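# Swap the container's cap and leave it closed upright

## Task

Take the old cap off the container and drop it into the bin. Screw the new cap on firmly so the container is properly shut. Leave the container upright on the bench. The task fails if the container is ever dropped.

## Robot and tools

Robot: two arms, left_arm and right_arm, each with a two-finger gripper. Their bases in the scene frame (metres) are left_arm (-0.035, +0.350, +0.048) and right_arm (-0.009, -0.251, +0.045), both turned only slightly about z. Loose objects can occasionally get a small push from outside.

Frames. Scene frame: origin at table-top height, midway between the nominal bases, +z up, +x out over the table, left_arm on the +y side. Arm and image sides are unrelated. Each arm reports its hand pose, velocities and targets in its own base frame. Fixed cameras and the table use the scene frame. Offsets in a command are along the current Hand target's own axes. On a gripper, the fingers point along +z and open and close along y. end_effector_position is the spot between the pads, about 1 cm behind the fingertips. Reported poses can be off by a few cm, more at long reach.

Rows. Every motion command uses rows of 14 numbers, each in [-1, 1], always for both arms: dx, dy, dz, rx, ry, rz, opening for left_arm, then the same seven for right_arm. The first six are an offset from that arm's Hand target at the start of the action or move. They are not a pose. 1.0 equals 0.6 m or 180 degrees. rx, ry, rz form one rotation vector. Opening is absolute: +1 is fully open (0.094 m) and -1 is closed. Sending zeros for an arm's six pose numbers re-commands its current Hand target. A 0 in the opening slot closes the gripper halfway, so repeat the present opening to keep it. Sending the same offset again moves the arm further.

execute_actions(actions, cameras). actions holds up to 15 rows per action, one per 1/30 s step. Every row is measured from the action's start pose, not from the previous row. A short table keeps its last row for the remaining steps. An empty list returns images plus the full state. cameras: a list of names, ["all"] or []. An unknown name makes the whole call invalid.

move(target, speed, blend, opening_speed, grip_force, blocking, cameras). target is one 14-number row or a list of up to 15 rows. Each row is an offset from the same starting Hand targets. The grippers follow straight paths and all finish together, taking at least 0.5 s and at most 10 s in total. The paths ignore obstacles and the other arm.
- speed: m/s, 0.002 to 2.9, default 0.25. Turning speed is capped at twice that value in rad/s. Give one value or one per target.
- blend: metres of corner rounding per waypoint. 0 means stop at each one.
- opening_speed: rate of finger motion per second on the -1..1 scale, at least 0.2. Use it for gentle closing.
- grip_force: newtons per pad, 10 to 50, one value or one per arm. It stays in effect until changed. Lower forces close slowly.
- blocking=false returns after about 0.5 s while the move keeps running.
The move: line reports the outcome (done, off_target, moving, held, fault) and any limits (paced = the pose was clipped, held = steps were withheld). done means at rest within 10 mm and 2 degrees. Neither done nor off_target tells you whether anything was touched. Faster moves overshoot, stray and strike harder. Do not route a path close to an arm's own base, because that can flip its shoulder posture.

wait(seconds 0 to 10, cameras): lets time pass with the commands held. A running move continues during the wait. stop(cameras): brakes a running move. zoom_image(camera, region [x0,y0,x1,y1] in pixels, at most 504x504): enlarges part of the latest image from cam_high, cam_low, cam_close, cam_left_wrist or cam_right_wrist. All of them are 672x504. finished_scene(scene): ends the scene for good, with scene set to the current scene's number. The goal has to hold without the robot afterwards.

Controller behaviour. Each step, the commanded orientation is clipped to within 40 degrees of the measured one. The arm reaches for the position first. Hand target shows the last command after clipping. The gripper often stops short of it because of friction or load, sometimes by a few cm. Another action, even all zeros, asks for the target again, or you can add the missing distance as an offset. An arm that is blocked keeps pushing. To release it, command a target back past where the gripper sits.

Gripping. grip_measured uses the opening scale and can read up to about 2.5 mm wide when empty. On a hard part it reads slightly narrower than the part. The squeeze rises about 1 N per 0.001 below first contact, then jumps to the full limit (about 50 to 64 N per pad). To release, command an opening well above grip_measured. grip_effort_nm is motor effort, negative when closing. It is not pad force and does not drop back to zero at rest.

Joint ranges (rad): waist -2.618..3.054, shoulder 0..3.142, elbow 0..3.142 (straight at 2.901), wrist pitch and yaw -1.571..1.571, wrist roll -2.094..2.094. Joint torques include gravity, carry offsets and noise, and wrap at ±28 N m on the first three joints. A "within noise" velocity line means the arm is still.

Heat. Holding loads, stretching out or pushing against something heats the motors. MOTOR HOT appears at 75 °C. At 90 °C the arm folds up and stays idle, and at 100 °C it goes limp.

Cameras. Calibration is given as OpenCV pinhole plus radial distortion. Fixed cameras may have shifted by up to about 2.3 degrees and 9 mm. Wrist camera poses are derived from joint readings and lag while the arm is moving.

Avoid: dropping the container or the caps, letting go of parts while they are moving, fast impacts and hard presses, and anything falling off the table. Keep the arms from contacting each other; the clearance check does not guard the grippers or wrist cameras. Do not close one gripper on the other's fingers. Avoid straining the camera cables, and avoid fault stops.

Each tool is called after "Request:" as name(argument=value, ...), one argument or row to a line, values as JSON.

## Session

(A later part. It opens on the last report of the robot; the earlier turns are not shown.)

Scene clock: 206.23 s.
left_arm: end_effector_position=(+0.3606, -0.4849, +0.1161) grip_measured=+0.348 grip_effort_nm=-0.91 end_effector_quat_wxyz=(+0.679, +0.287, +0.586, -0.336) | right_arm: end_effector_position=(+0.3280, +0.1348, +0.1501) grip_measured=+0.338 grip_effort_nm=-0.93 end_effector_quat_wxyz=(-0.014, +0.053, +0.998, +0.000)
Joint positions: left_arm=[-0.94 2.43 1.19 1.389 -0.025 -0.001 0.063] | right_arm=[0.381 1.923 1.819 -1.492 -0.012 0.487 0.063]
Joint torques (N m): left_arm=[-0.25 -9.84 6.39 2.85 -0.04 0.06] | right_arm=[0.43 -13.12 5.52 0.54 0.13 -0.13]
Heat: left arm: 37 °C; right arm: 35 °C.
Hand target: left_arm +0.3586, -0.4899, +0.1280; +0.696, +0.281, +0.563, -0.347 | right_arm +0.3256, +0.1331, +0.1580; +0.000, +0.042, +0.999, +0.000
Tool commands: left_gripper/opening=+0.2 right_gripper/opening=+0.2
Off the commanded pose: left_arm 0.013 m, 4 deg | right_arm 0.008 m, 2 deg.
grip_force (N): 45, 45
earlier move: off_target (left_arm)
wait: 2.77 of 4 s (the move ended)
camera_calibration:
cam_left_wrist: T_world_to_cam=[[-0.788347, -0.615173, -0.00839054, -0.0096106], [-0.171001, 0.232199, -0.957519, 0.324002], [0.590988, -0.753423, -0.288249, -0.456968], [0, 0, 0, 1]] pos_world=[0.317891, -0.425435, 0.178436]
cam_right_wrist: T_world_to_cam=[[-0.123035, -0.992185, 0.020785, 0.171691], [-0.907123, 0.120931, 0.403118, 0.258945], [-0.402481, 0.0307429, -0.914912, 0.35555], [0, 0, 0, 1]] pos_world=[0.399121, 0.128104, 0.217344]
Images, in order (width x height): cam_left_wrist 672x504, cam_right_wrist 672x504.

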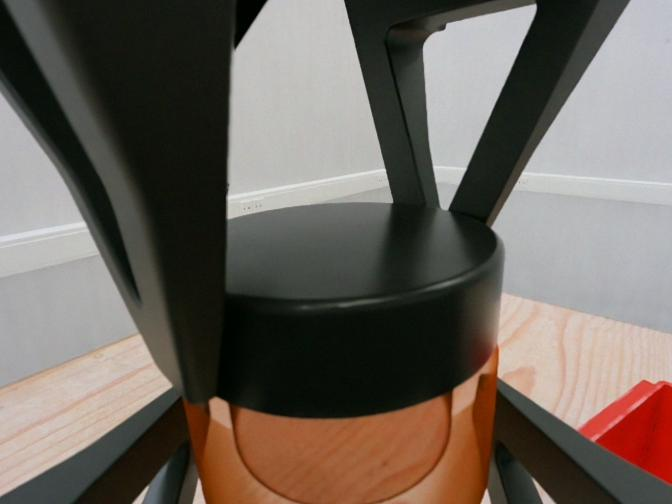

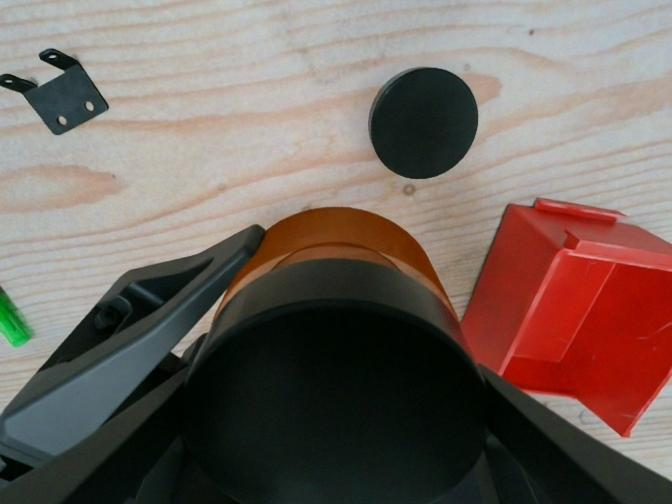

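Request:
move(
  target=[
    [0,0,0,0,0,0,0.2,0,0,0,0,0,0,0.65],
    [0,0,0,0,0,0,0.2,0,0,0,0,0,0.5,0.65],
  ],
  speed=0.35,
  opening_speed=0.8,
  cameras=["cam_low","cam_left_wrist","cam_right_wrist"],
)

Request:
zoom_image(
  camera="cam_low",
  region=[250, 110, 390, 230],
)

Scene clock: 211.27 s.
left_arm: end_effector_position=(+0.3605, -0.4850, +0.1161) grip_measured=+0.348 grip_effort_nm=-0.91 end_effector_quat_wxyz=(+0.679, +0.287, +0.586, -0.337) | right_arm: end_effector_position=(+0.3281, +0.1346, +0.1501) grip_measured=+0.648 grip_effort_nm=0.12 end_effector_quat_wxyz=(-0.009, +0.735, +0.678, -0.010)
Joint positions: left_arm=[-0.94 2.43 1.19 1.389 -0.024 -0.001 0.063] | right_arm=[0.381 1.923 1.819 -1.492 -0.01 2.032 0.077]
Joint torques (N m): left_arm=[-0.35 -10.09 6.5 2.84 -0.07 0.03] | right_arm=[0.39 -13.16 5.48 0.54 0.11 0.15]
Heat: left arm: 37 °C; right arm: 35 °C.
Hand target: left_arm +0.3587, -0.4899, +0.1279; +0.696, +0.281, +0.563, -0.347 | right_arm +0.3256, +0.1331, +0.1580; +0.000, +0.736, +0.677, +0.000
Off the commanded pose: left_arm 0.013 m, 4 deg | right_arm 0.008 m, 2 deg.
grip_force (N): 45, 45
move: off_target (left_arm)
camera_calibration:
cam_left_wrist: T_world_to_cam=[[-0.788622, -0.614825, -0.00805778, -0.00943455], [-0.171346, 0.232329, -0.957426, 0.324149], [0.590521, -0.753667, -0.288568, -0.456867], [0, 0, 0, 1]] pos_world=[0.317891, -0.425436, 0.178436]
cam_right_wrist: T_world_to_cam=[[-0.994224, 0.0971939, 0.0455244, 0.306943], [0.107188, 0.920781, 0.375064, -0.177125], [-0.00546401, 0.377777, -0.92588, 0.180321], [0, 0, 0, 1]] pos_world=[0.325141, 0.0651397, 0.219415]
Images, in order (width x height): cam_low 672x504, cam_left_wrist 672x504, cam_right_wrist 672x504.

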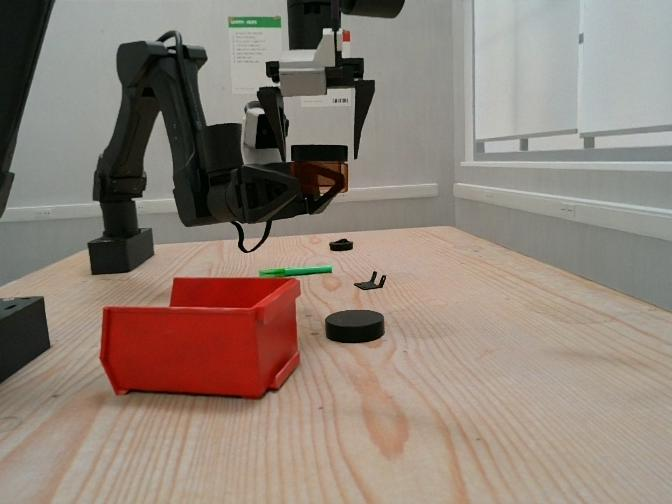

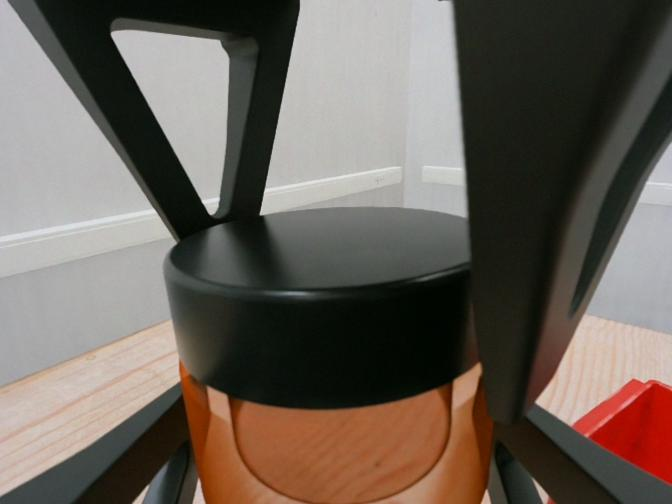

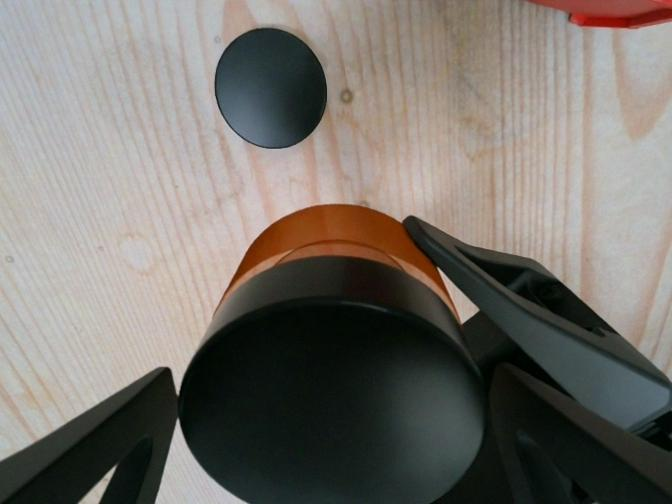

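Scaled by 3.600 from the camera's 672x504 image, which has a finer 960x720 frame.

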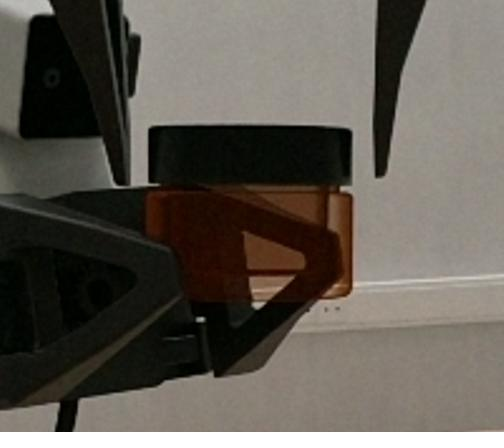

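Request:
move(
  target=[
    [0,0,0,0,0,0,0.2, 0,0,0,0,0,0,0.2],
    [0,0,0,0,0,0,0.2, 0,0,0,0,0,-0.5,0.2],
  ],
  opening_speed=0.5,
  speed=0.4,
  cameras=["cam_low","cam_right_wrist"],
)

Request:
zoom_image(
  camera="cam_low",
  region=[250, 110, 390, 230],
)

Scene clock: 219.30 s.
left_arm: end_effector_position=(+0.3610, -0.4847, +0.1153) grip_measured=+0.348 grip_effort_nm=-0.91 end_effector_quat_wxyz=(+0.677, +0.284, +0.589, -0.338) | right_arm: end_effector_position=(+0.3280, +0.1348, +0.1501) grip_measured=+0.339 grip_effort_nm=-0.93 end_effector_quat_wxyz=(-0.014, +0.053, +0.999, +0.000)
Joint positions: left_arm=[-0.94 2.43 1.19 1.386 -0.027 -0.009 0.063] | right_arm=[0.381 1.923 1.819 -1.492 -0.011 0.487 0.063]
Joint torques (N m): left_arm=[-0.84 -10.07 6.37 2.85 0.04 0.16] | right_arm=[0.42 -13.12 5.52 0.53 0.12 -0.14]
Motor temperatures (°C): left_arm=[20 27 29 37 23 22 26] | right_arm=[23 36 30 23 21 22 24]
Heat: left arm: 37 °C; right arm: 36 °C.
Hand target: left_arm +0.3587, -0.4899, +0.1280; +0.696, +0.281, +0.563, -0.347 | right_arm +0.3256, +0.1331, +0.1580; +0.000, +0.042, +0.999, +0.000
Off the commanded pose: left_arm 0.014 m, 4 deg | right_arm 0.008 m, 2 deg.
grip_force (N): 45, 45
move: off_target (left_arm)
camera_calibration:
cam_right_wrist: T_world_to_cam=[[-0.122637, -0.992227, 0.0211068, 0.171469], [-0.907265, 0.120706, 0.402866, 0.259084], [-0.402282, 0.0302568, -0.915016, 0.355555], [0, 0, 0, 1]] pos_world=[0.399119, 0.128106, 0.217343]
Images, in order (width x height): cam_low 672x504, cam_right_wrist 672x504.

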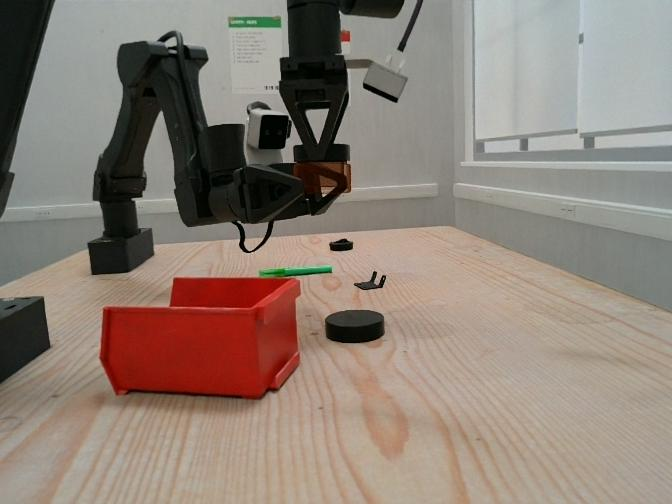

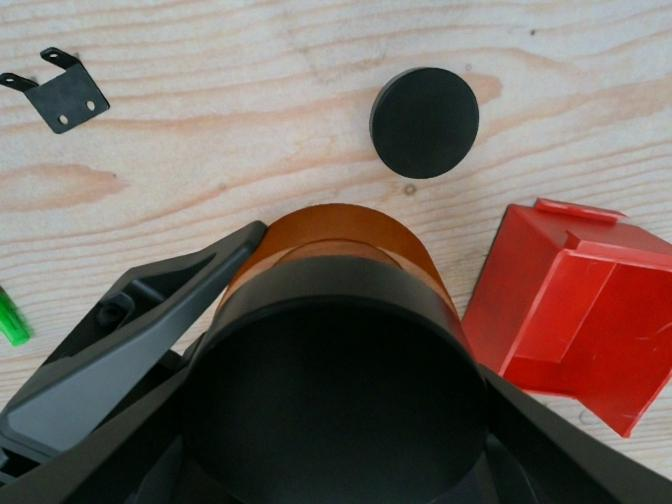

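Scaled by 3.600 from the camera's 672x504 image, which has a finer 960x720 frame.

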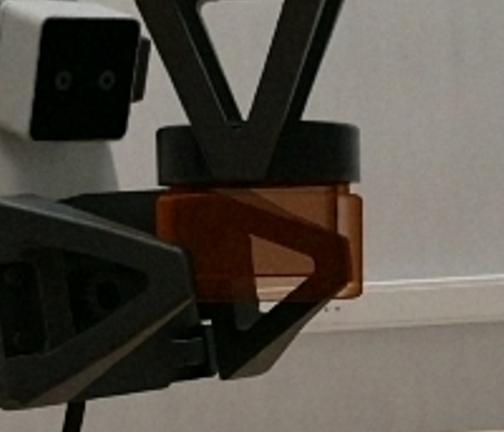

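Request:
move(
  target=[
    [0,0,0,0,0,0,0.2, 0,0,0,0,0,0,0.65],
    [0,0,0,0,0,0,0.2, 0,0,0,0,0,0.5,0.65],
    [0,0,0,0,0,0,0.2, 0,0,0,0,0,0.5,0.2],
    [0,0,0,0,0,0,0.2, 0,0,0,0,0,0,0.2],
  ],
  opening_speed=0.6,
  speed=0.5,
  cameras=["cam_low","cam_right_wrist"],
)

Request:
zoom_image(
  camera="cam_low",
  region=[250, 110, 390, 230],
)

Scene clock: 227.83 s.
left_arm: end_effector_position=(+0.3611, -0.4849, +0.1142) grip_measured=+0.348 grip_effort_nm=-0.91 end_effector_quat_wxyz=(+0.676, +0.286, +0.590, -0.336) | right_arm: end_effector_position=(+0.3278, +0.1351, +0.1501) grip_measured=+0.339 grip_effort_nm=-0.93 end_effector_quat_wxyz=(-0.013, +0.047, +0.999, -0.001)
Joint positions: left_arm=[-0.94 2.43 1.19 1.381 -0.027 -0.006 0.063] | right_arm=[0.384 1.923 1.819 -1.492 -0.009 0.478 0.063]
Joint torques (N m): left_arm=[-0.34 -10.09 6.42 2.96 0.02 0.06] | right_arm=[0.17 -13.15 5.49 0.54 0.11 -0.05]
Heat: left arm: 38 °C; right arm: 37 °C.
Hand target: left_arm +0.3586, -0.4899, +0.1280; +0.696, +0.281, +0.563, -0.347 | right_arm +0.3256, +0.1331, +0.1580; +0.000, +0.042, +0.999, +0.000
Off the commanded pose: left_arm 0.015 m, 4 deg | right_arm 0.008 m, 2 deg.
grip_force (N): 45, 45
move: off_target (left_arm)
camera_calibration:
cam_right_wrist: T_world_to_cam=[[-0.111655, -0.993482, 0.0229326, 0.168131], [-0.908897, 0.111425, 0.401859, 0.26086], [-0.401796, 0.0240263, -0.915414, 0.356262], [0, 0, 0, 1]] pos_world=[0.399012, 0.129409, 0.217442]
Images, in order (width x height): cam_low 672x504, cam_right_wrist 672x504.

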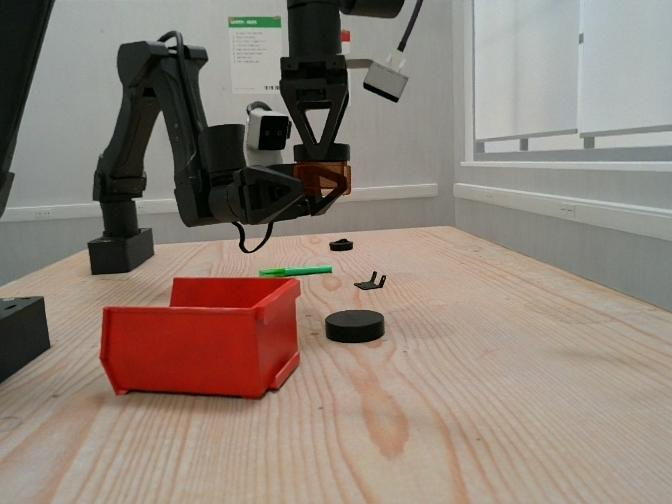

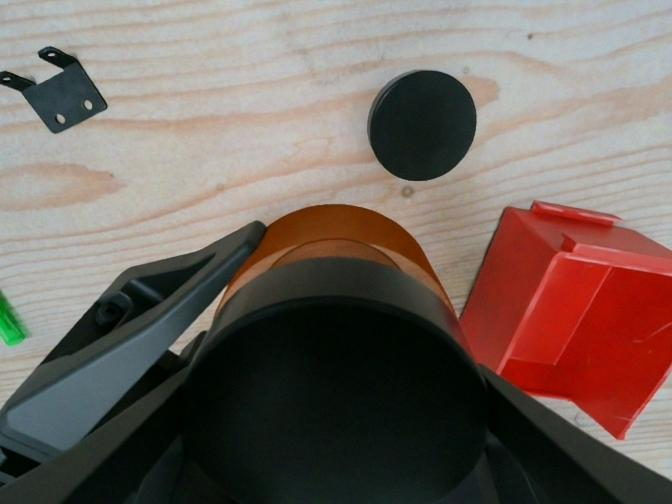

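Scaled by 3.600 from the camera's 672x504 image, which has a finer 960x720 frame.

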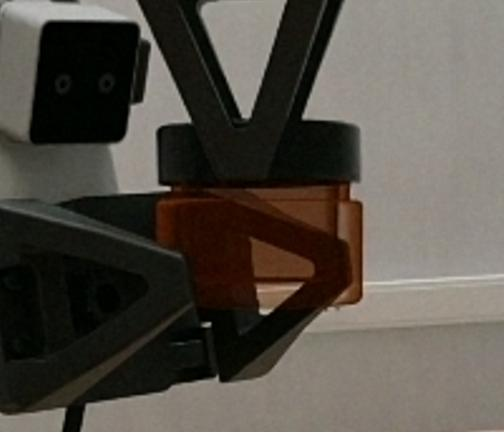

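Request:
move(
  target=[
    [0,0,0,0,0,0,0.2, 0,0,0,0,0,0,0.65],
    [0,0,0,0,0,0,0.2, 0,0,0,0,0,0.5,0.65],
    [0,0,0,0,0,0,0.2, 0,0,0,0,0,0.5,0.2],
    [0,0,0,0,0,0,0.2, 0,0,0,0,0,0,0.2],
  ],
  opening_speed=0.6,
  speed=0.5,
  cameras=["cam_low"],
)

Request:
zoom_image(
  camera="cam_low",
  region=[250, 110, 390, 230],
)

Scene clock: 235.67 s.
left_arm: end_effector_position=(+0.3608, -0.4854, +0.1125) grip_measured=+0.348 grip_effort_nm=-0.91 end_effector_quat_wxyz=(+0.674, +0.288, +0.591, -0.336) | right_arm: end_effector_position=(+0.3279, +0.1348, +0.1501) grip_measured=+0.345 grip_effort_nm=-0.93 end_effector_quat_wxyz=(-0.013, +0.048, +0.999, -0.002)
Joint positions: left_arm=[-0.94 2.43 1.19 1.374 -0.024 -0.006 0.063] | right_arm=[0.384 1.923 1.819 -1.492 -0.007 0.479 0.063]
Joint torques (N m): left_arm=[-0.62 -10.03 6.38 2.99 -0.12 0.1] | right_arm=[0.2 -13.15 5.45 0.54 0.09 -0.08]
Heat: left arm: 40 °C; right arm: 37 °C.
Hand target: left_arm +0.3587, -0.4899, +0.1280; +0.696, +0.281, +0.563, -0.347 | right_arm +0.3255, +0.1331, +0.1580; +0.000, +0.042, +0.999, +0.000
Off the commanded pose: left_arm 0.016 m, 4 deg | right_arm 0.008 m, 2 deg.
grip_force (N): 45, 45
move: off_target (left_arm)
Images, in order (width x height): cam_low 672x504.

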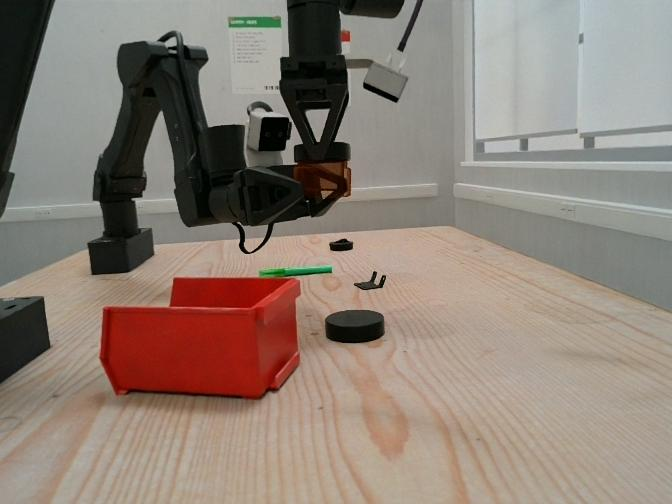

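Scaled by 3.600 from the camera's 672x504 image, which has a finer 960x720 frame.

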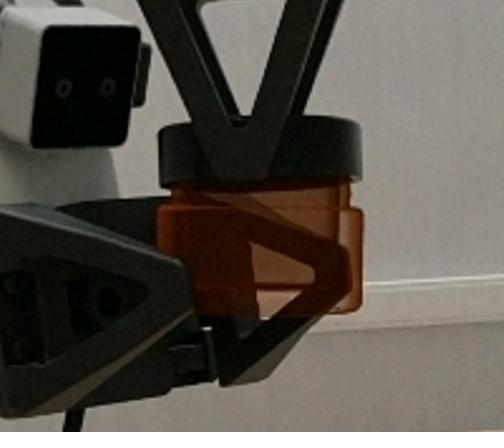

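Request:
move(
  target=[
    [0,0,0,0,0,0,0.2, 0,0,0,0,0,0,0.65],
    [0,0,0,0,0,0,0.2, 0,0,0,0,0,0.5,0.65],
    [0,0,0,0,0,0,0.2, 0,0,0,0,0,0.5,0.2],
    [0,0,0,0,0,0,0.2, 0,0,0,0,0,0,0.2],
  ],
  opening_speed=0.6,
  speed=0.5,
  cameras=["cam_low"],
)

Request:
zoom_image(
  camera="cam_low",
  region=[250, 110, 390, 230],
)

Scene clock: 243.60 s.
left_arm: end_effector_position=(+0.3608, -0.4855, +0.1120) grip_measured=+0.348 grip_effort_nm=-0.91 end_effector_quat_wxyz=(+0.673, +0.289, +0.592, -0.336) | right_arm: end_effector_position=(+0.3276, +0.1344, +0.1501) grip_measured=+0.338 grip_effort_nm=-0.93 end_effector_quat_wxyz=(-0.013, +0.048, +0.999, -0.003)
Joint positions: left_arm=[-0.94 2.43 1.19 1.373 -0.024 -0.006 0.063] | right_arm=[0.384 1.923 1.819 -1.494 -0.005 0.479 0.063]
Joint torques (N m): left_arm=[-0.68 -10.28 6.38 3 -0.06 0.14] | right_arm=[0.2 -13.14 5.48 0.55 0.07 -0.04]
Heat: left arm: 41 °C; right arm: 38 °C.
Hand target: left_arm +0.3587, -0.4899, +0.1280; +0.696, +0.281, +0.563, -0.347 | right_arm +0.3256, +0.1331, +0.1580; +0.000, +0.042, +0.999, +0.000
Off the commanded pose: left_arm 0.017 m, 4 deg | right_arm 0.008 m, 2 deg.
grip_force (N): 45, 45
move: off_target (left_arm)
Images, in order (width x height): cam_low 672x504.

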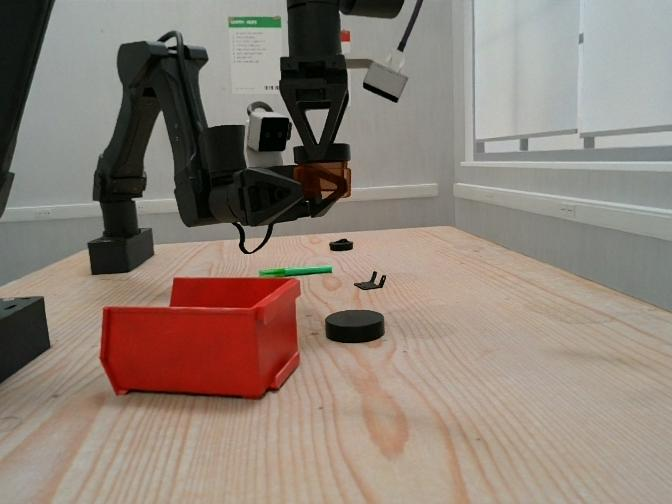

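Scaled by 3.600 from the camera's 672x504 image, which has a finer 960x720 frame.

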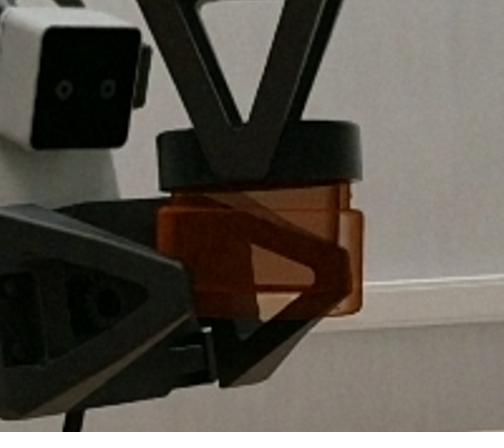

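Request:
move(
  target=[0,0,0,0,0,0,0.2, 0,0,-0.02,0,0,0,0.2],
  speed=0.05,
  cameras=["cam_low"],
)

Request:
zoom_image(
  camera="cam_low",
  region=[250, 110, 390, 230],
)

Scene clock: 245.63 s.
left_arm: end_effector_position=(+0.3608, -0.4855, +0.1121) grip_measured=+0.348 grip_effort_nm=-0.91 end_effector_quat_wxyz=(+0.673, +0.289, +0.592, -0.336) | right_arm: end_effector_position=(+0.3242, +0.1320, +0.1518) grip_measured=+0.338 grip_effort_nm=-0.93 end_effector_quat_wxyz=(-0.019, +0.046, +0.999, -0.009)
Joint positions: left_arm=[-0.94 2.43 1.19 1.373 -0.024 -0.006 0.063] | right_arm=[0.384 1.923 1.825 -1.515 0 0.475 0.063]
Joint torques (N m): left_arm=[-0.73 -10.15 6.28 2.99 -0.04 0.04] | right_arm=[0.24 -12.52 10.02 0.29 0.01 0]
Heat: left arm: 41 °C; right arm: 38 °C.
Hand target: left_arm +0.3587, -0.4899, +0.1279; +0.696, +0.281, +0.563, -0.347 | right_arm +0.3255, +0.1330, +0.1700; +0.000, +0.042, +0.999, -0.001
Off the commanded pose: left_arm 0.017 m, 4 deg | right_arm 0.018 m, 2 deg.
grip_force (N): 45, 45
move: off_target (left_arm, right_arm)
Images, in order (width x height): cam_low 672x504.

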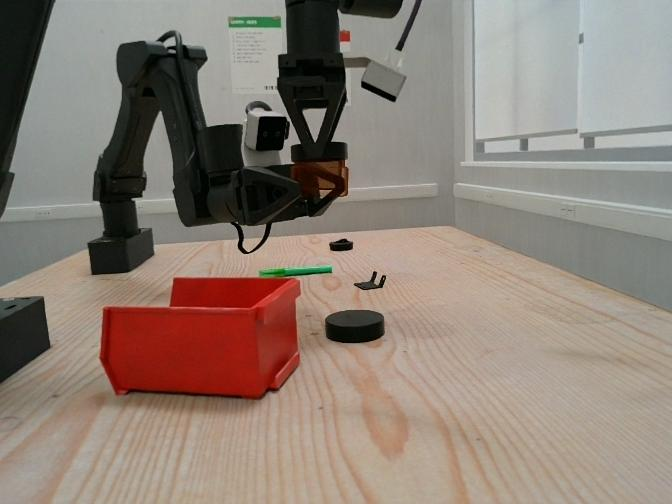

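Scaled by 3.600 from the camera's 672x504 image, which has a finer 960x720 frame.

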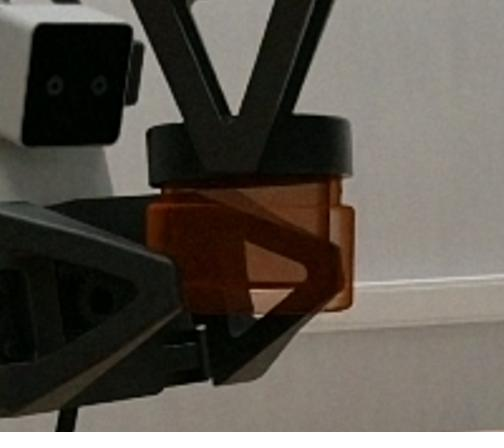

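Request:
move(
  target=[
    [0,0,0,0,0,0,0.2, 0,0,0.02,0,0,0,0.2],
  ],
  speed=0.05,
)

Request:
move(
  target=[
    [0,0,0,0,0,0,0.2, 0,0,0,0,0,0,0.65],
    [0,0,0,0,0,0,0.2, 0,0,0,0,0,0.5,0.65],
    [0,0,0,0,0,0,0.2, 0,0,0,0,0,0.5,0.65],
  ],
  opening_speed=0.6,
  speed=0.5,
  cameras=["cam_low","cam_right_wrist"],
)

Request:
zoom_image(
  camera="cam_low",
  region=[250, 110, 390, 230],
)

Scene clock: 247.67 s.
left_arm: end_effector_position=(+0.3608, -0.4855, +0.1121) grip_measured=+0.348 grip_effort_nm=-0.91 end_effector_quat_wxyz=(+0.673, +0.289, +0.592, -0.336) | right_arm: end_effector_position=(+0.3256, +0.1326, +0.1507) grip_measured=+0.338 grip_effort_nm=-0.93 end_effector_quat_wxyz=(-0.017, +0.045, +0.999, -0.007)
Joint positions: left_arm=[-0.94 2.43 1.19 1.373 -0.024 -0.006 0.063] | right_arm=[0.384 1.923 1.821 -1.505 0 0.474 0.063]
Joint torques (N m): left_arm=[-0.42 -10.36 6.39 3 -0.06 0.09] | right_arm=[0.2 -13.09 5.3 0.65 0.01 0]
Motor temperatures (°C): left_arm=[20 28 29 42 23 22 26] | right_arm=[23 38 30 22 21 22 24]
Heat: left arm: 42 °C; right arm: 38 °C.
Hand target: left_arm +0.3587, -0.4899, +0.1279; +0.696, +0.281, +0.563, -0.347 | right_arm +0.3255, +0.1330, +0.1580; +0.000, +0.042, +0.999, -0.001
Off the commanded pose: left_arm 0.017 m, 4 deg | right_arm 0.007 m, 2 deg.
grip_force (N): 45, 45
move: off_target (left_arm)

Scene clock: 251.20 s.
left_arm: end_effector_position=(+0.3608, -0.4855, +0.1121) grip_measured=+0.348 grip_effort_nm=-0.91 end_effector_quat_wxyz=(+0.673, +0.289, +0.592, -0.336) | right_arm: end_effector_position=(+0.3279, +0.1346, +0.1506) grip_measured=+0.648 grip_effort_nm=0.12 end_effector_quat_wxyz=(-0.007, +0.734, +0.679, -0.011)
Joint positions: left_arm=[-0.94 2.43 1.19 1.373 -0.024 -0.006 0.063] | right_arm=[0.384 1.923 1.821 -1.494 -0.006 2.032 0.077]
Joint torques (N m): left_arm=[-0.58 -9.88 6.5 3.02 -0.05 0.13] | right_arm=[0.18 -13.16 5.3 0.56 0.07 0.14]
Heat: left arm: 42 °C; right arm: 38 °C.
Hand target: left_arm +0.3587, -0.4899, +0.1279; +0.696, +0.281, +0.563, -0.347 | right_arm +0.3256, +0.1330, +0.1580; +0.000, +0.736, +0.677, +0.000
Off the commanded pose: left_arm 0.017 m, 4 deg | right_arm 0.008 m, 2 deg.
grip_force (N): 45, 45
move: off_target (left_arm)
camera_calibration:
cam_right_wrist: T_world_to_cam=[[-0.994511, 0.0949404, 0.0439693, 0.307355], [0.104494, 0.92254, 0.371485, -0.176125], [-0.00529448, 0.374041, -0.927397, 0.181366], [0, 0, 0, 1]] pos_world=[0.325032, 0.0654631, 0.220112]
Images, in order (width x height): cam_low 672x504, cam_right_wrist 672x504.

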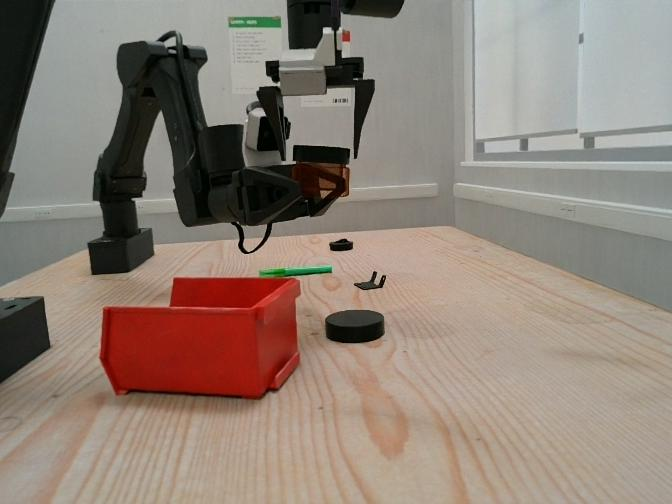

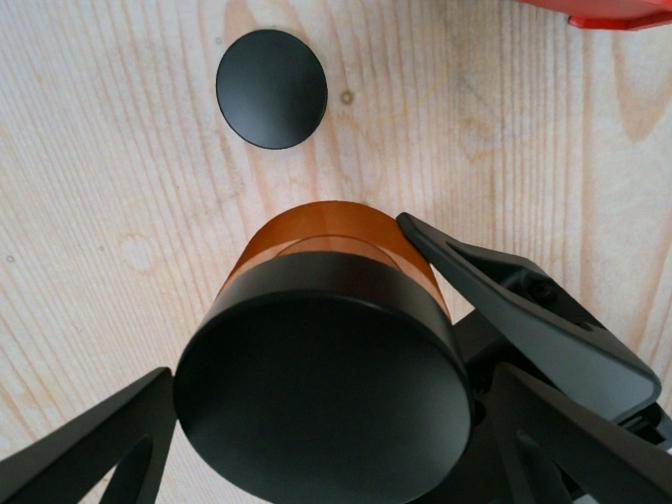

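Scaled by 3.600 from the camera's 672x504 image, which has a finer 960x720 frame.

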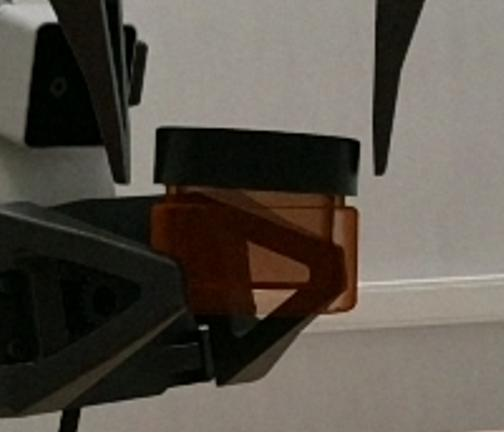

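Request:
move(
  target=[
    [0,0,0,0,0,0,0.2, 0,0,0,0,0,0,0.2],
    [0.0653,0,-0.0139,0,0,0,0.2, 0,0,0,0,0,-0.5,0.2],
  ],
  opening_speed=0.6,
  speed=0.25,
  cameras=["cam_low","cam_right_wrist"],
)

Request:
zoom_image(
  camera="cam_low",
  region=[250, 110, 390, 230],
)

Scene clock: 258.40 s.
left_arm: end_effector_position=(+0.3603, -0.4850, +0.0629) grip_measured=+0.348 grip_effort_nm=-0.91 end_effector_quat_wxyz=(+0.661, +0.296, +0.606, -0.330) | right_arm: end_effector_position=(+0.3291, +0.1350, +0.1506) grip_measured=+0.342 grip_effort_nm=-0.93 end_effector_quat_wxyz=(-0.010, +0.046, +0.999, -0.002)
Joint positions: left_arm=[-0.94 2.555 1.216 1.43 -0.023 -0.006 0.063] | right_arm=[0.384 1.923 1.821 -1.489 -0.006 0.475 0.063]
Joint torques (N m): left_arm=[-0.38 -10.06 6.48 3.45 -0.03 0.08] | right_arm=[0.18 -13.15 5.29 0.53 0.08 0.02]
Heat: left arm: 43 °C; right arm: 38 °C.
Hand target: left_arm +0.3587, -0.4899, +0.0880; +0.696, +0.281, +0.563, -0.347 | right_arm +0.3256, +0.1330, +0.1580; +0.000, +0.042, +0.999, +0.000
Off the commanded pose: left_arm 0.025 m, 7 deg | right_arm 0.008 m, 1 deg.
grip_force (N): 45, 45
move: off_target (left_arm)
camera_calibration:
cam_right_wrist: T_world_to_cam=[[-0.108242, -0.993851, 0.0233226, 0.167009], [-0.911425, 0.108578, 0.396882, 0.263774], [-0.396974, 0.0217024, -0.917573, 0.356179], [0, 0, 0, 1]] pos_world=[0.399881, 0.129612, 0.218238]
Images, in order (width x height): cam_low 672x504, cam_right_wrist 672x504.

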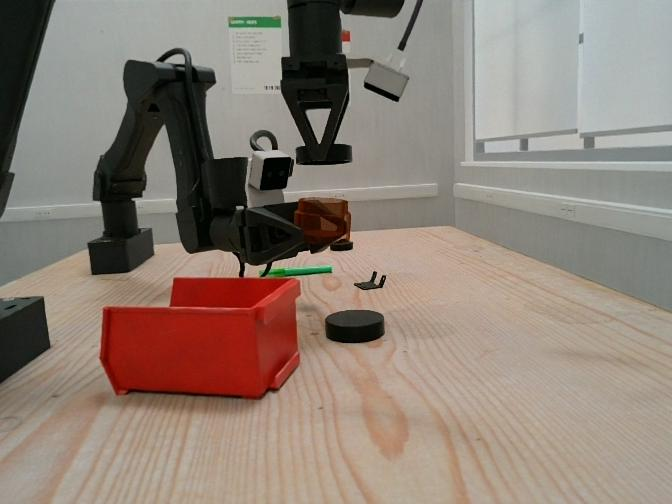

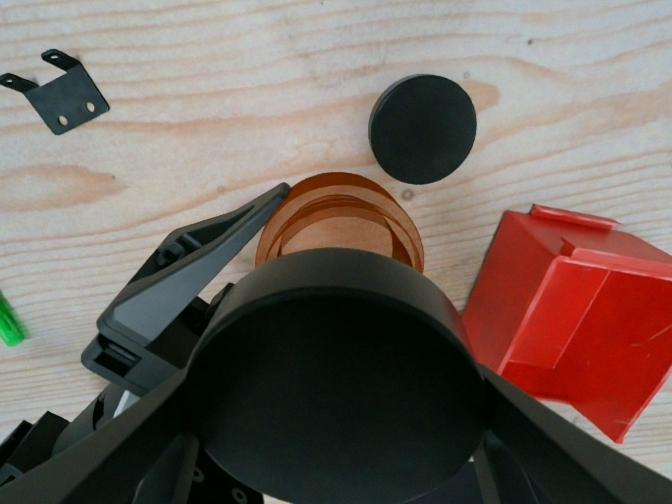

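Scaled by 3.600 from the camera's 672x504 image, which has a finer 960x720 frame.

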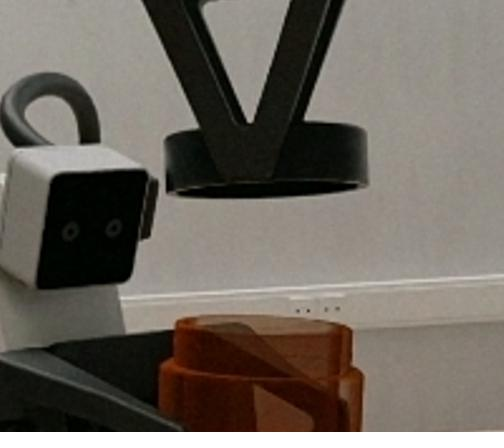

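Request:
wait(
  seconds=0,
  cameras=["cam_high","cam_close"],
)

Request:
zoom_image(
  camera="cam_high",
  region=[60, 180, 312, 369],
)

Scene clock: 260.50 s.
left_arm: end_effector_position=(+0.3603, -0.4850, +0.0629) grip_measured=+0.348 grip_effort_nm=-0.91 end_effector_quat_wxyz=(+0.661, +0.296, +0.606, -0.330) | right_arm: end_effector_position=(+0.3291, +0.1350, +0.1506) grip_measured=+0.342 grip_effort_nm=-0.93 end_effector_quat_wxyz=(-0.010, +0.045, +0.999, -0.002)
Joint positions: left_arm=[-0.94 2.555 1.216 1.43 -0.023 -0.006 0.063] | right_arm=[0.384 1.923 1.821 -1.489 -0.006 0.474 0.063]
Joint torques (N m): left_arm=[-0.43 -10.11 6.65 3.47 -0.03 0.12] | right_arm=[0.18 -13.15 5.3 0.52 0.07 0]
Heat: left arm: 43 °C; right arm: 38 °C.
Hand target: left_arm +0.3587, -0.4899, +0.0880; +0.696, +0.281, +0.563, -0.347 | right_arm +0.3256, +0.1330, +0.1580; +0.000, +0.042, +0.999, +0.000
Tool commands: left_gripper/opening=+0.2 right_gripper/opening=+0.2
Off the commanded pose: left_arm 0.025 m, 7 deg | right_arm 0.008 m, 1 deg.
grip_force (N): 45, 45
Images, in order (width x height): cam_high 672x504, cam_close 672x504.

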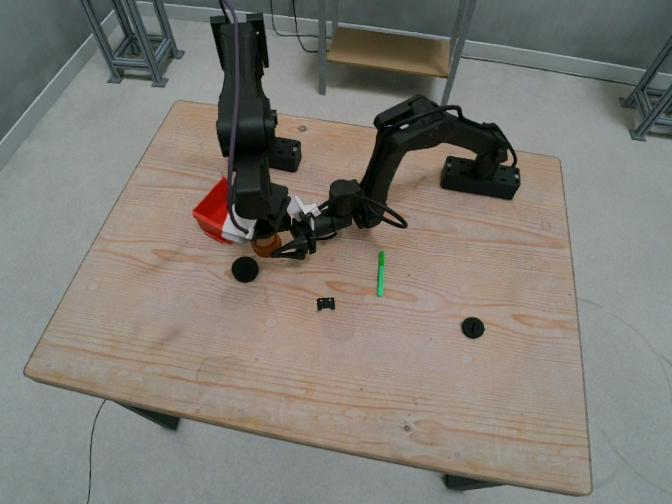

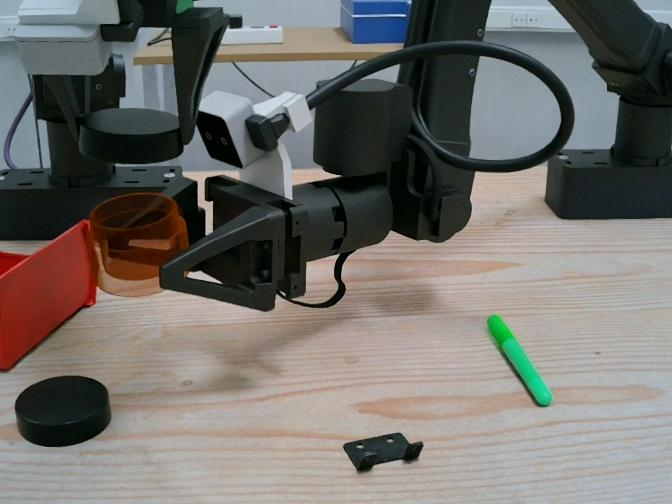

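Scaled by 2.000 from the camera's 672x504 image, which has a finer 960x720 frame.

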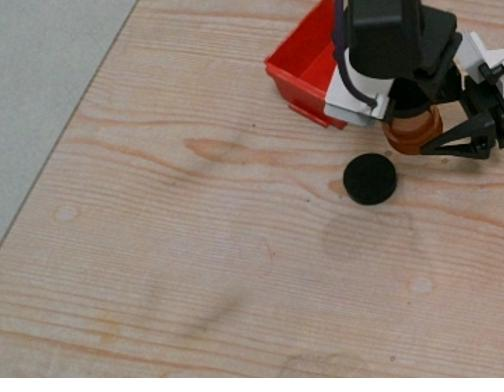

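Request:
move(
  target=[
    [-0.0101,0.3217,-0.0469,-0.1006,0,0.0214,0.2, 0.1303,-0.2334,0,0,0,0,0.2],
    [-0.046,0.3217,-0.0393,-0.1006,0,0.0214,0.2, 0.1303,-0.2334,0,0,0,0,0.2],
  ],
  blend=0.02,
  speed=0.25,
  cameras=["all"],
)

Scene clock: 269.30 s.
left_arm: end_effector_position=(+0.4945, -0.3471, +0.0638) grip_measured=+0.348 grip_effort_nm=-0.91 end_effector_quat_wxyz=(+0.706, +0.197, +0.643, -0.221) | right_arm: end_effector_position=(+0.2374, +0.0013, +0.1558) grip_measured=+0.342 grip_effort_nm=-0.93 end_effector_quat_wxyz=(-0.012, +0.043, +0.999, +0.000)
Joint positions: left_arm=[-0.619 2.555 1.216 1.434 -0.019 -0.003 0.063] | right_arm=[0.001 1.467 1.326 -1.454 0 0.087 0.063]
Joint torques (N m): left_arm=[-0.06 -15.45 5.26 2.92 -0.08 0.11] | right_arm=[-0.34 -7.82 5.38 0.61 0.01 0]
Heat: left arm: 44 °C; right arm: 38 °C.
Hand target: left_arm +0.4956, -0.3508, +0.1101; +0.742, +0.187, +0.601, -0.231 | right_arm +0.2359, +0.0001, +0.1581; +0.000, +0.042, +0.999, +0.000
Off the commanded pose: left_arm 0.047 m, 7 deg | right_arm 0.003 m, 1 deg.
grip_force (N): 45, 45
move: off_target (left_arm); blend cut to 0.011 m at target 1
camera_calibration:
cam_left_wrist: T_world_to_cam=[[-0.559467, -0.828813, -0.0080744, -0.00703224], [-0.277833, 0.196704, -0.940275, 0.304113], [0.7809, -0.52381, -0.340321, -0.45817], [0, 0, 0, 1]] pos_world=[0.438343, -0.305643, 0.129968]
cam_right_wrist: T_world_to_cam=[[-0.102884, -0.994475, 0.0208484, 0.0231911], [-0.910709, 0.102606, 0.400101, 0.191983], [-0.400029, 0.0221772, -0.916234, 0.327905], [0, 0, 0, 1]] pos_world=[0.308398, -0.00390765, 0.223141]

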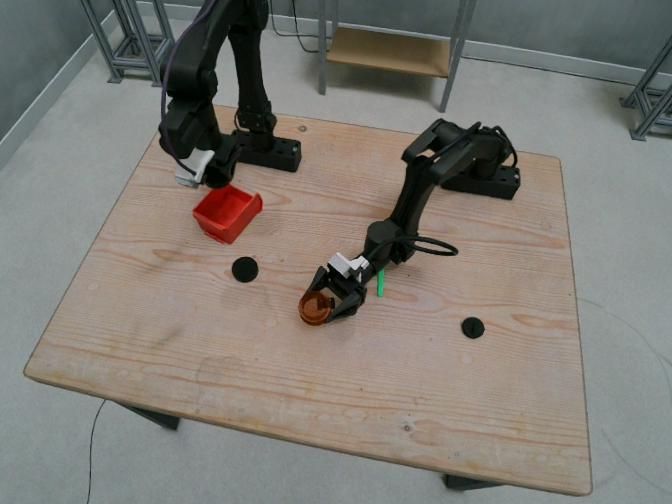

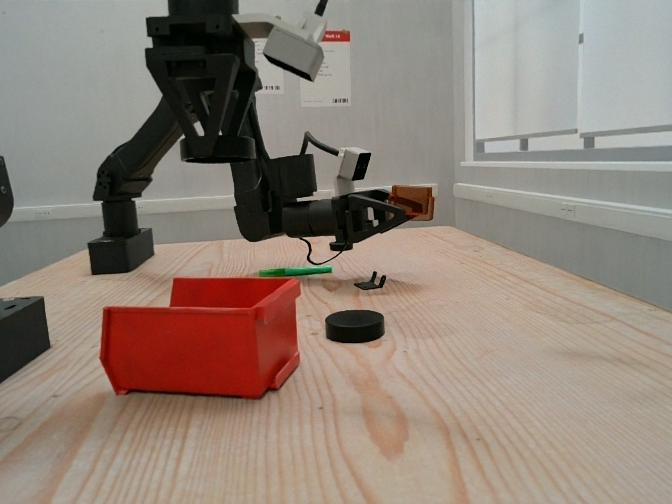

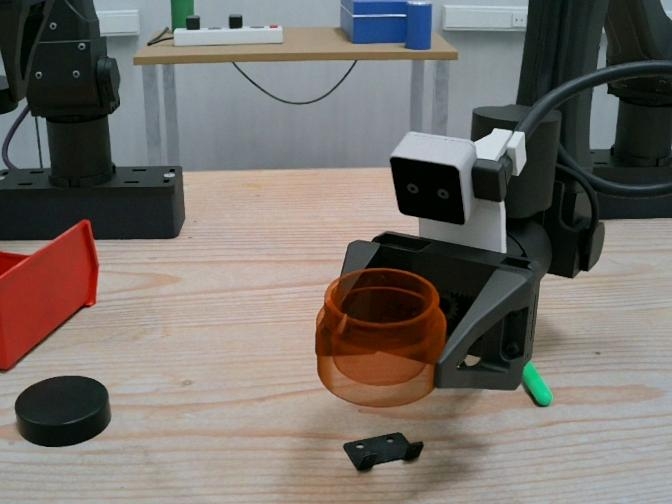

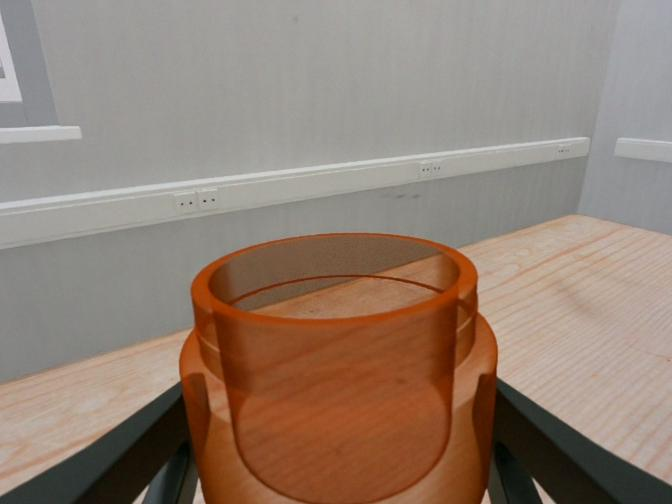

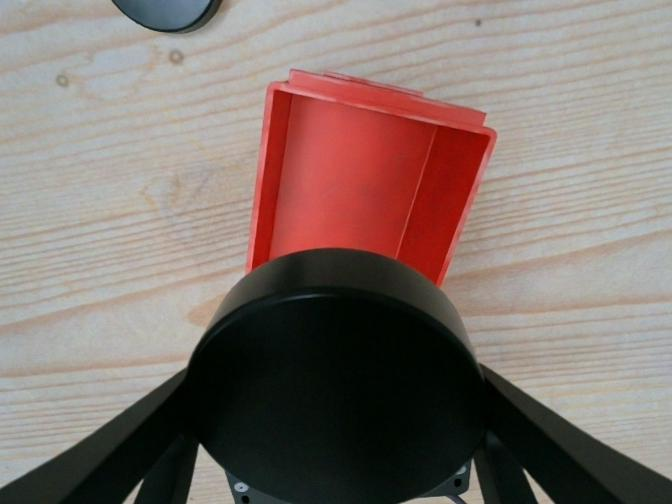

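Request:
move(
  target=[-0.0326,0,0.0069,0,0,0,0.2, 0.0001,-0.0268,0.205,0,0,-0.185,0.2],
  speed=0.15,
  cameras=["cam_low","cam_right_wrist","cam_high"],
)

Scene clock: 276.30 s.
left_arm: end_effector_position=(+0.4968, -0.3488, +0.0811) grip_measured=+0.348 grip_effort_nm=-0.91 end_effector_quat_wxyz=(+0.709, +0.196, +0.640, -0.222) | right_arm: end_effector_position=(+0.2344, -0.0141, +0.0398) grip_measured=+0.342 grip_effort_nm=-0.93 end_effector_quat_wxyz=(+0.001, -0.247, +0.969, +0.000)
Joint positions: left_arm=[-0.619 2.51 1.216 1.399 -0.019 -0.003 0.063] | right_arm=[-0.065 1.493 0.882 -0.958 0 -0.563 0.063]
Joint torques (N m): left_arm=[-0.39 -17.46 4.59 2.69 -0.11 0.07] | right_arm=[-0.61 -4.44 5.44 0.72 0.01 -0.02]
Heat: left arm: 44 °C; right arm: 36 °C.
Hand target: left_arm +0.4955, -0.3508, +0.1300; +0.742, +0.187, +0.601, -0.230 | right_arm +0.2345, -0.0160, +0.0351; +0.000, -0.246, +0.969, +0.000
Off the commanded pose: left_arm 0.049 m, 6 deg | right_arm 0.005 m, 0 deg.
grip_force (N): 45, 45
move: off_target (left_arm)
camera_calibration:
cam_right_wrist: T_world_to_cam=[[0.462135, -0.886605, 0.019063, -0.120895], [-0.82479, -0.421818, 0.376552, 0.210682], [-0.325812, -0.189741, -0.926199, 0.200874], [0, 0, 0, 1]] pos_world=[0.295086, 0.019798, 0.109021]
Images, in order (width x height): cam_high 672x504, cam_low 672x504, cam_right_wrist 672x504.

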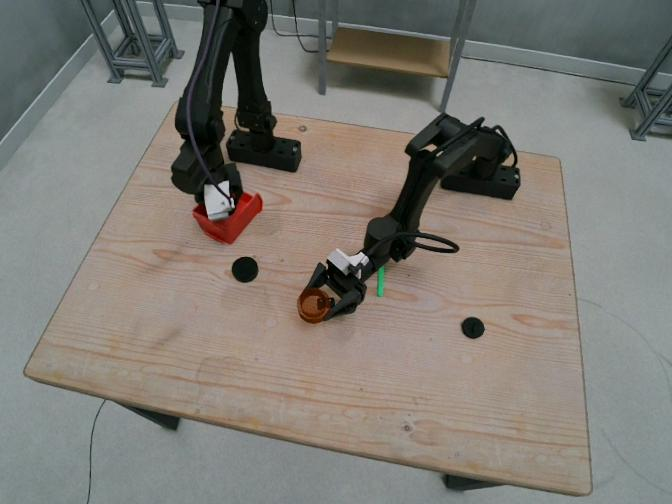

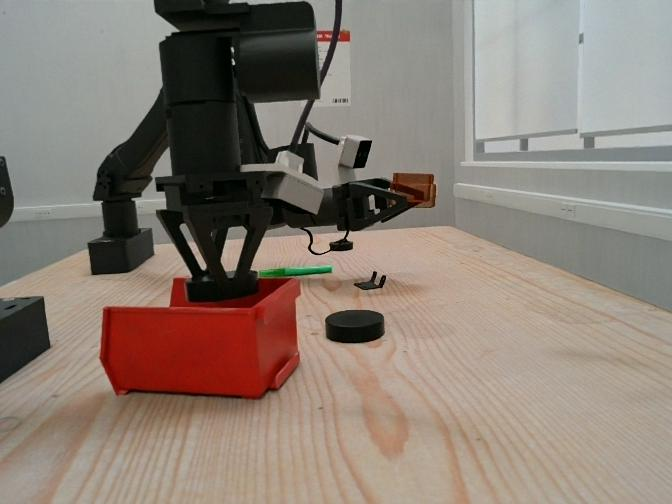

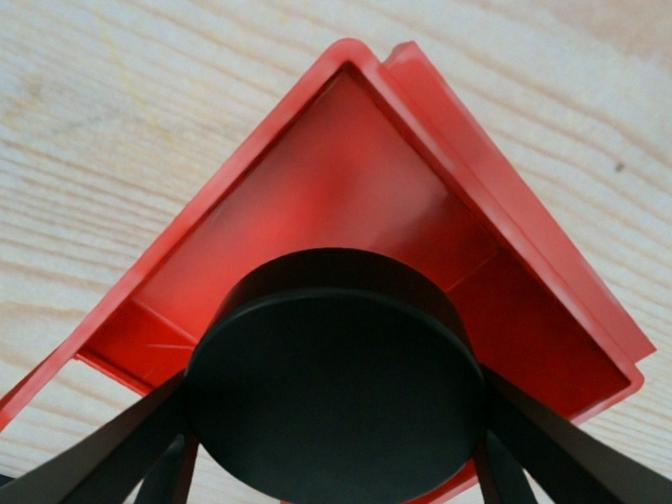

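Request:
move(
  target=[0,0,0,0,-0.022,0,0.2, 0.0057,0.0087,0.1035,0,0,0,0.2],
  speed=0.1,
  cameras=["cam_low","cam_right_wrist"],
)

Scene clock: 279.53 s.
left_arm: end_effector_position=(+0.4961, -0.3482, +0.0892) grip_measured=+0.348 grip_effort_nm=-0.91 end_effector_quat_wxyz=(+0.719, +0.193, +0.628, -0.225) | right_arm: end_effector_position=(+0.2227, -0.0133, -0.0107) grip_measured=+0.338 grip_effort_nm=-0.93 end_effector_quat_wxyz=(-0.012, -0.255, +0.967, +0.004)
Joint positions: left_arm=[-0.619 2.51 1.216 1.431 -0.019 -0.003 0.063] | right_arm=[-0.065 1.578 0.735 -0.754 0 -0.58 0.063]
Joint torques (N m): left_arm=[-0.49 -12.34 6.46 3.42 -0.1 0.12] | right_arm=[0.29 -2.33 2.82 1.4 0 0.27]
Heat: left arm: 44 °C; right arm: 36 °C.
Hand target: left_arm +0.4955, -0.3508, +0.1300; +0.763, +0.179, +0.575, -0.237 | right_arm +0.2291, -0.0131, -0.0269; +0.000, -0.246, +0.969, +0.000
Off the commanded pose: left_arm 0.041 m, 8 deg | right_arm 0.017 m, 2 deg.
grip_force (N): 45, 45
move: off_target (left_arm, right_arm)
camera_calibration:
cam_right_wrist: T_world_to_cam=[[0.477924, -0.878389, 0.00465189, -0.117392], [-0.806823, -0.436879, 0.397709, 0.216312], [-0.347311, -0.193828, -0.9175, 0.15523], [0, 0, 0, 1]] pos_world=[0.284543, 0.021474, 0.0569405]
Images, in order (width x height): cam_low 672x504, cam_right_wrist 672x504.

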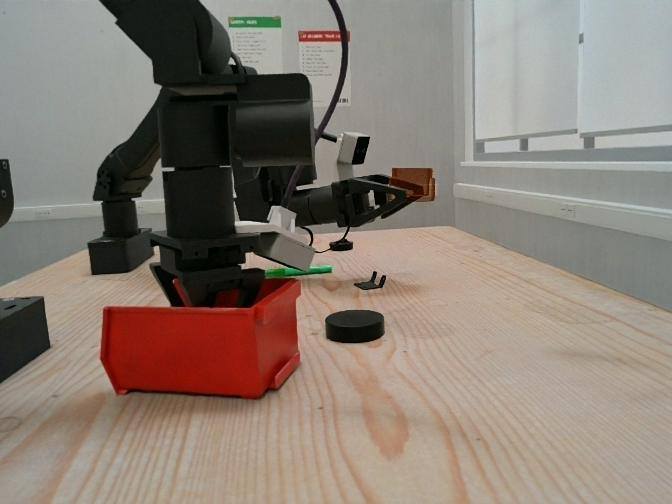

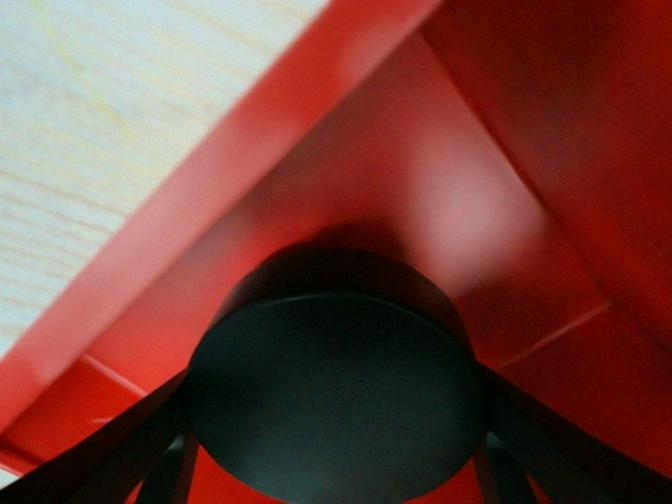

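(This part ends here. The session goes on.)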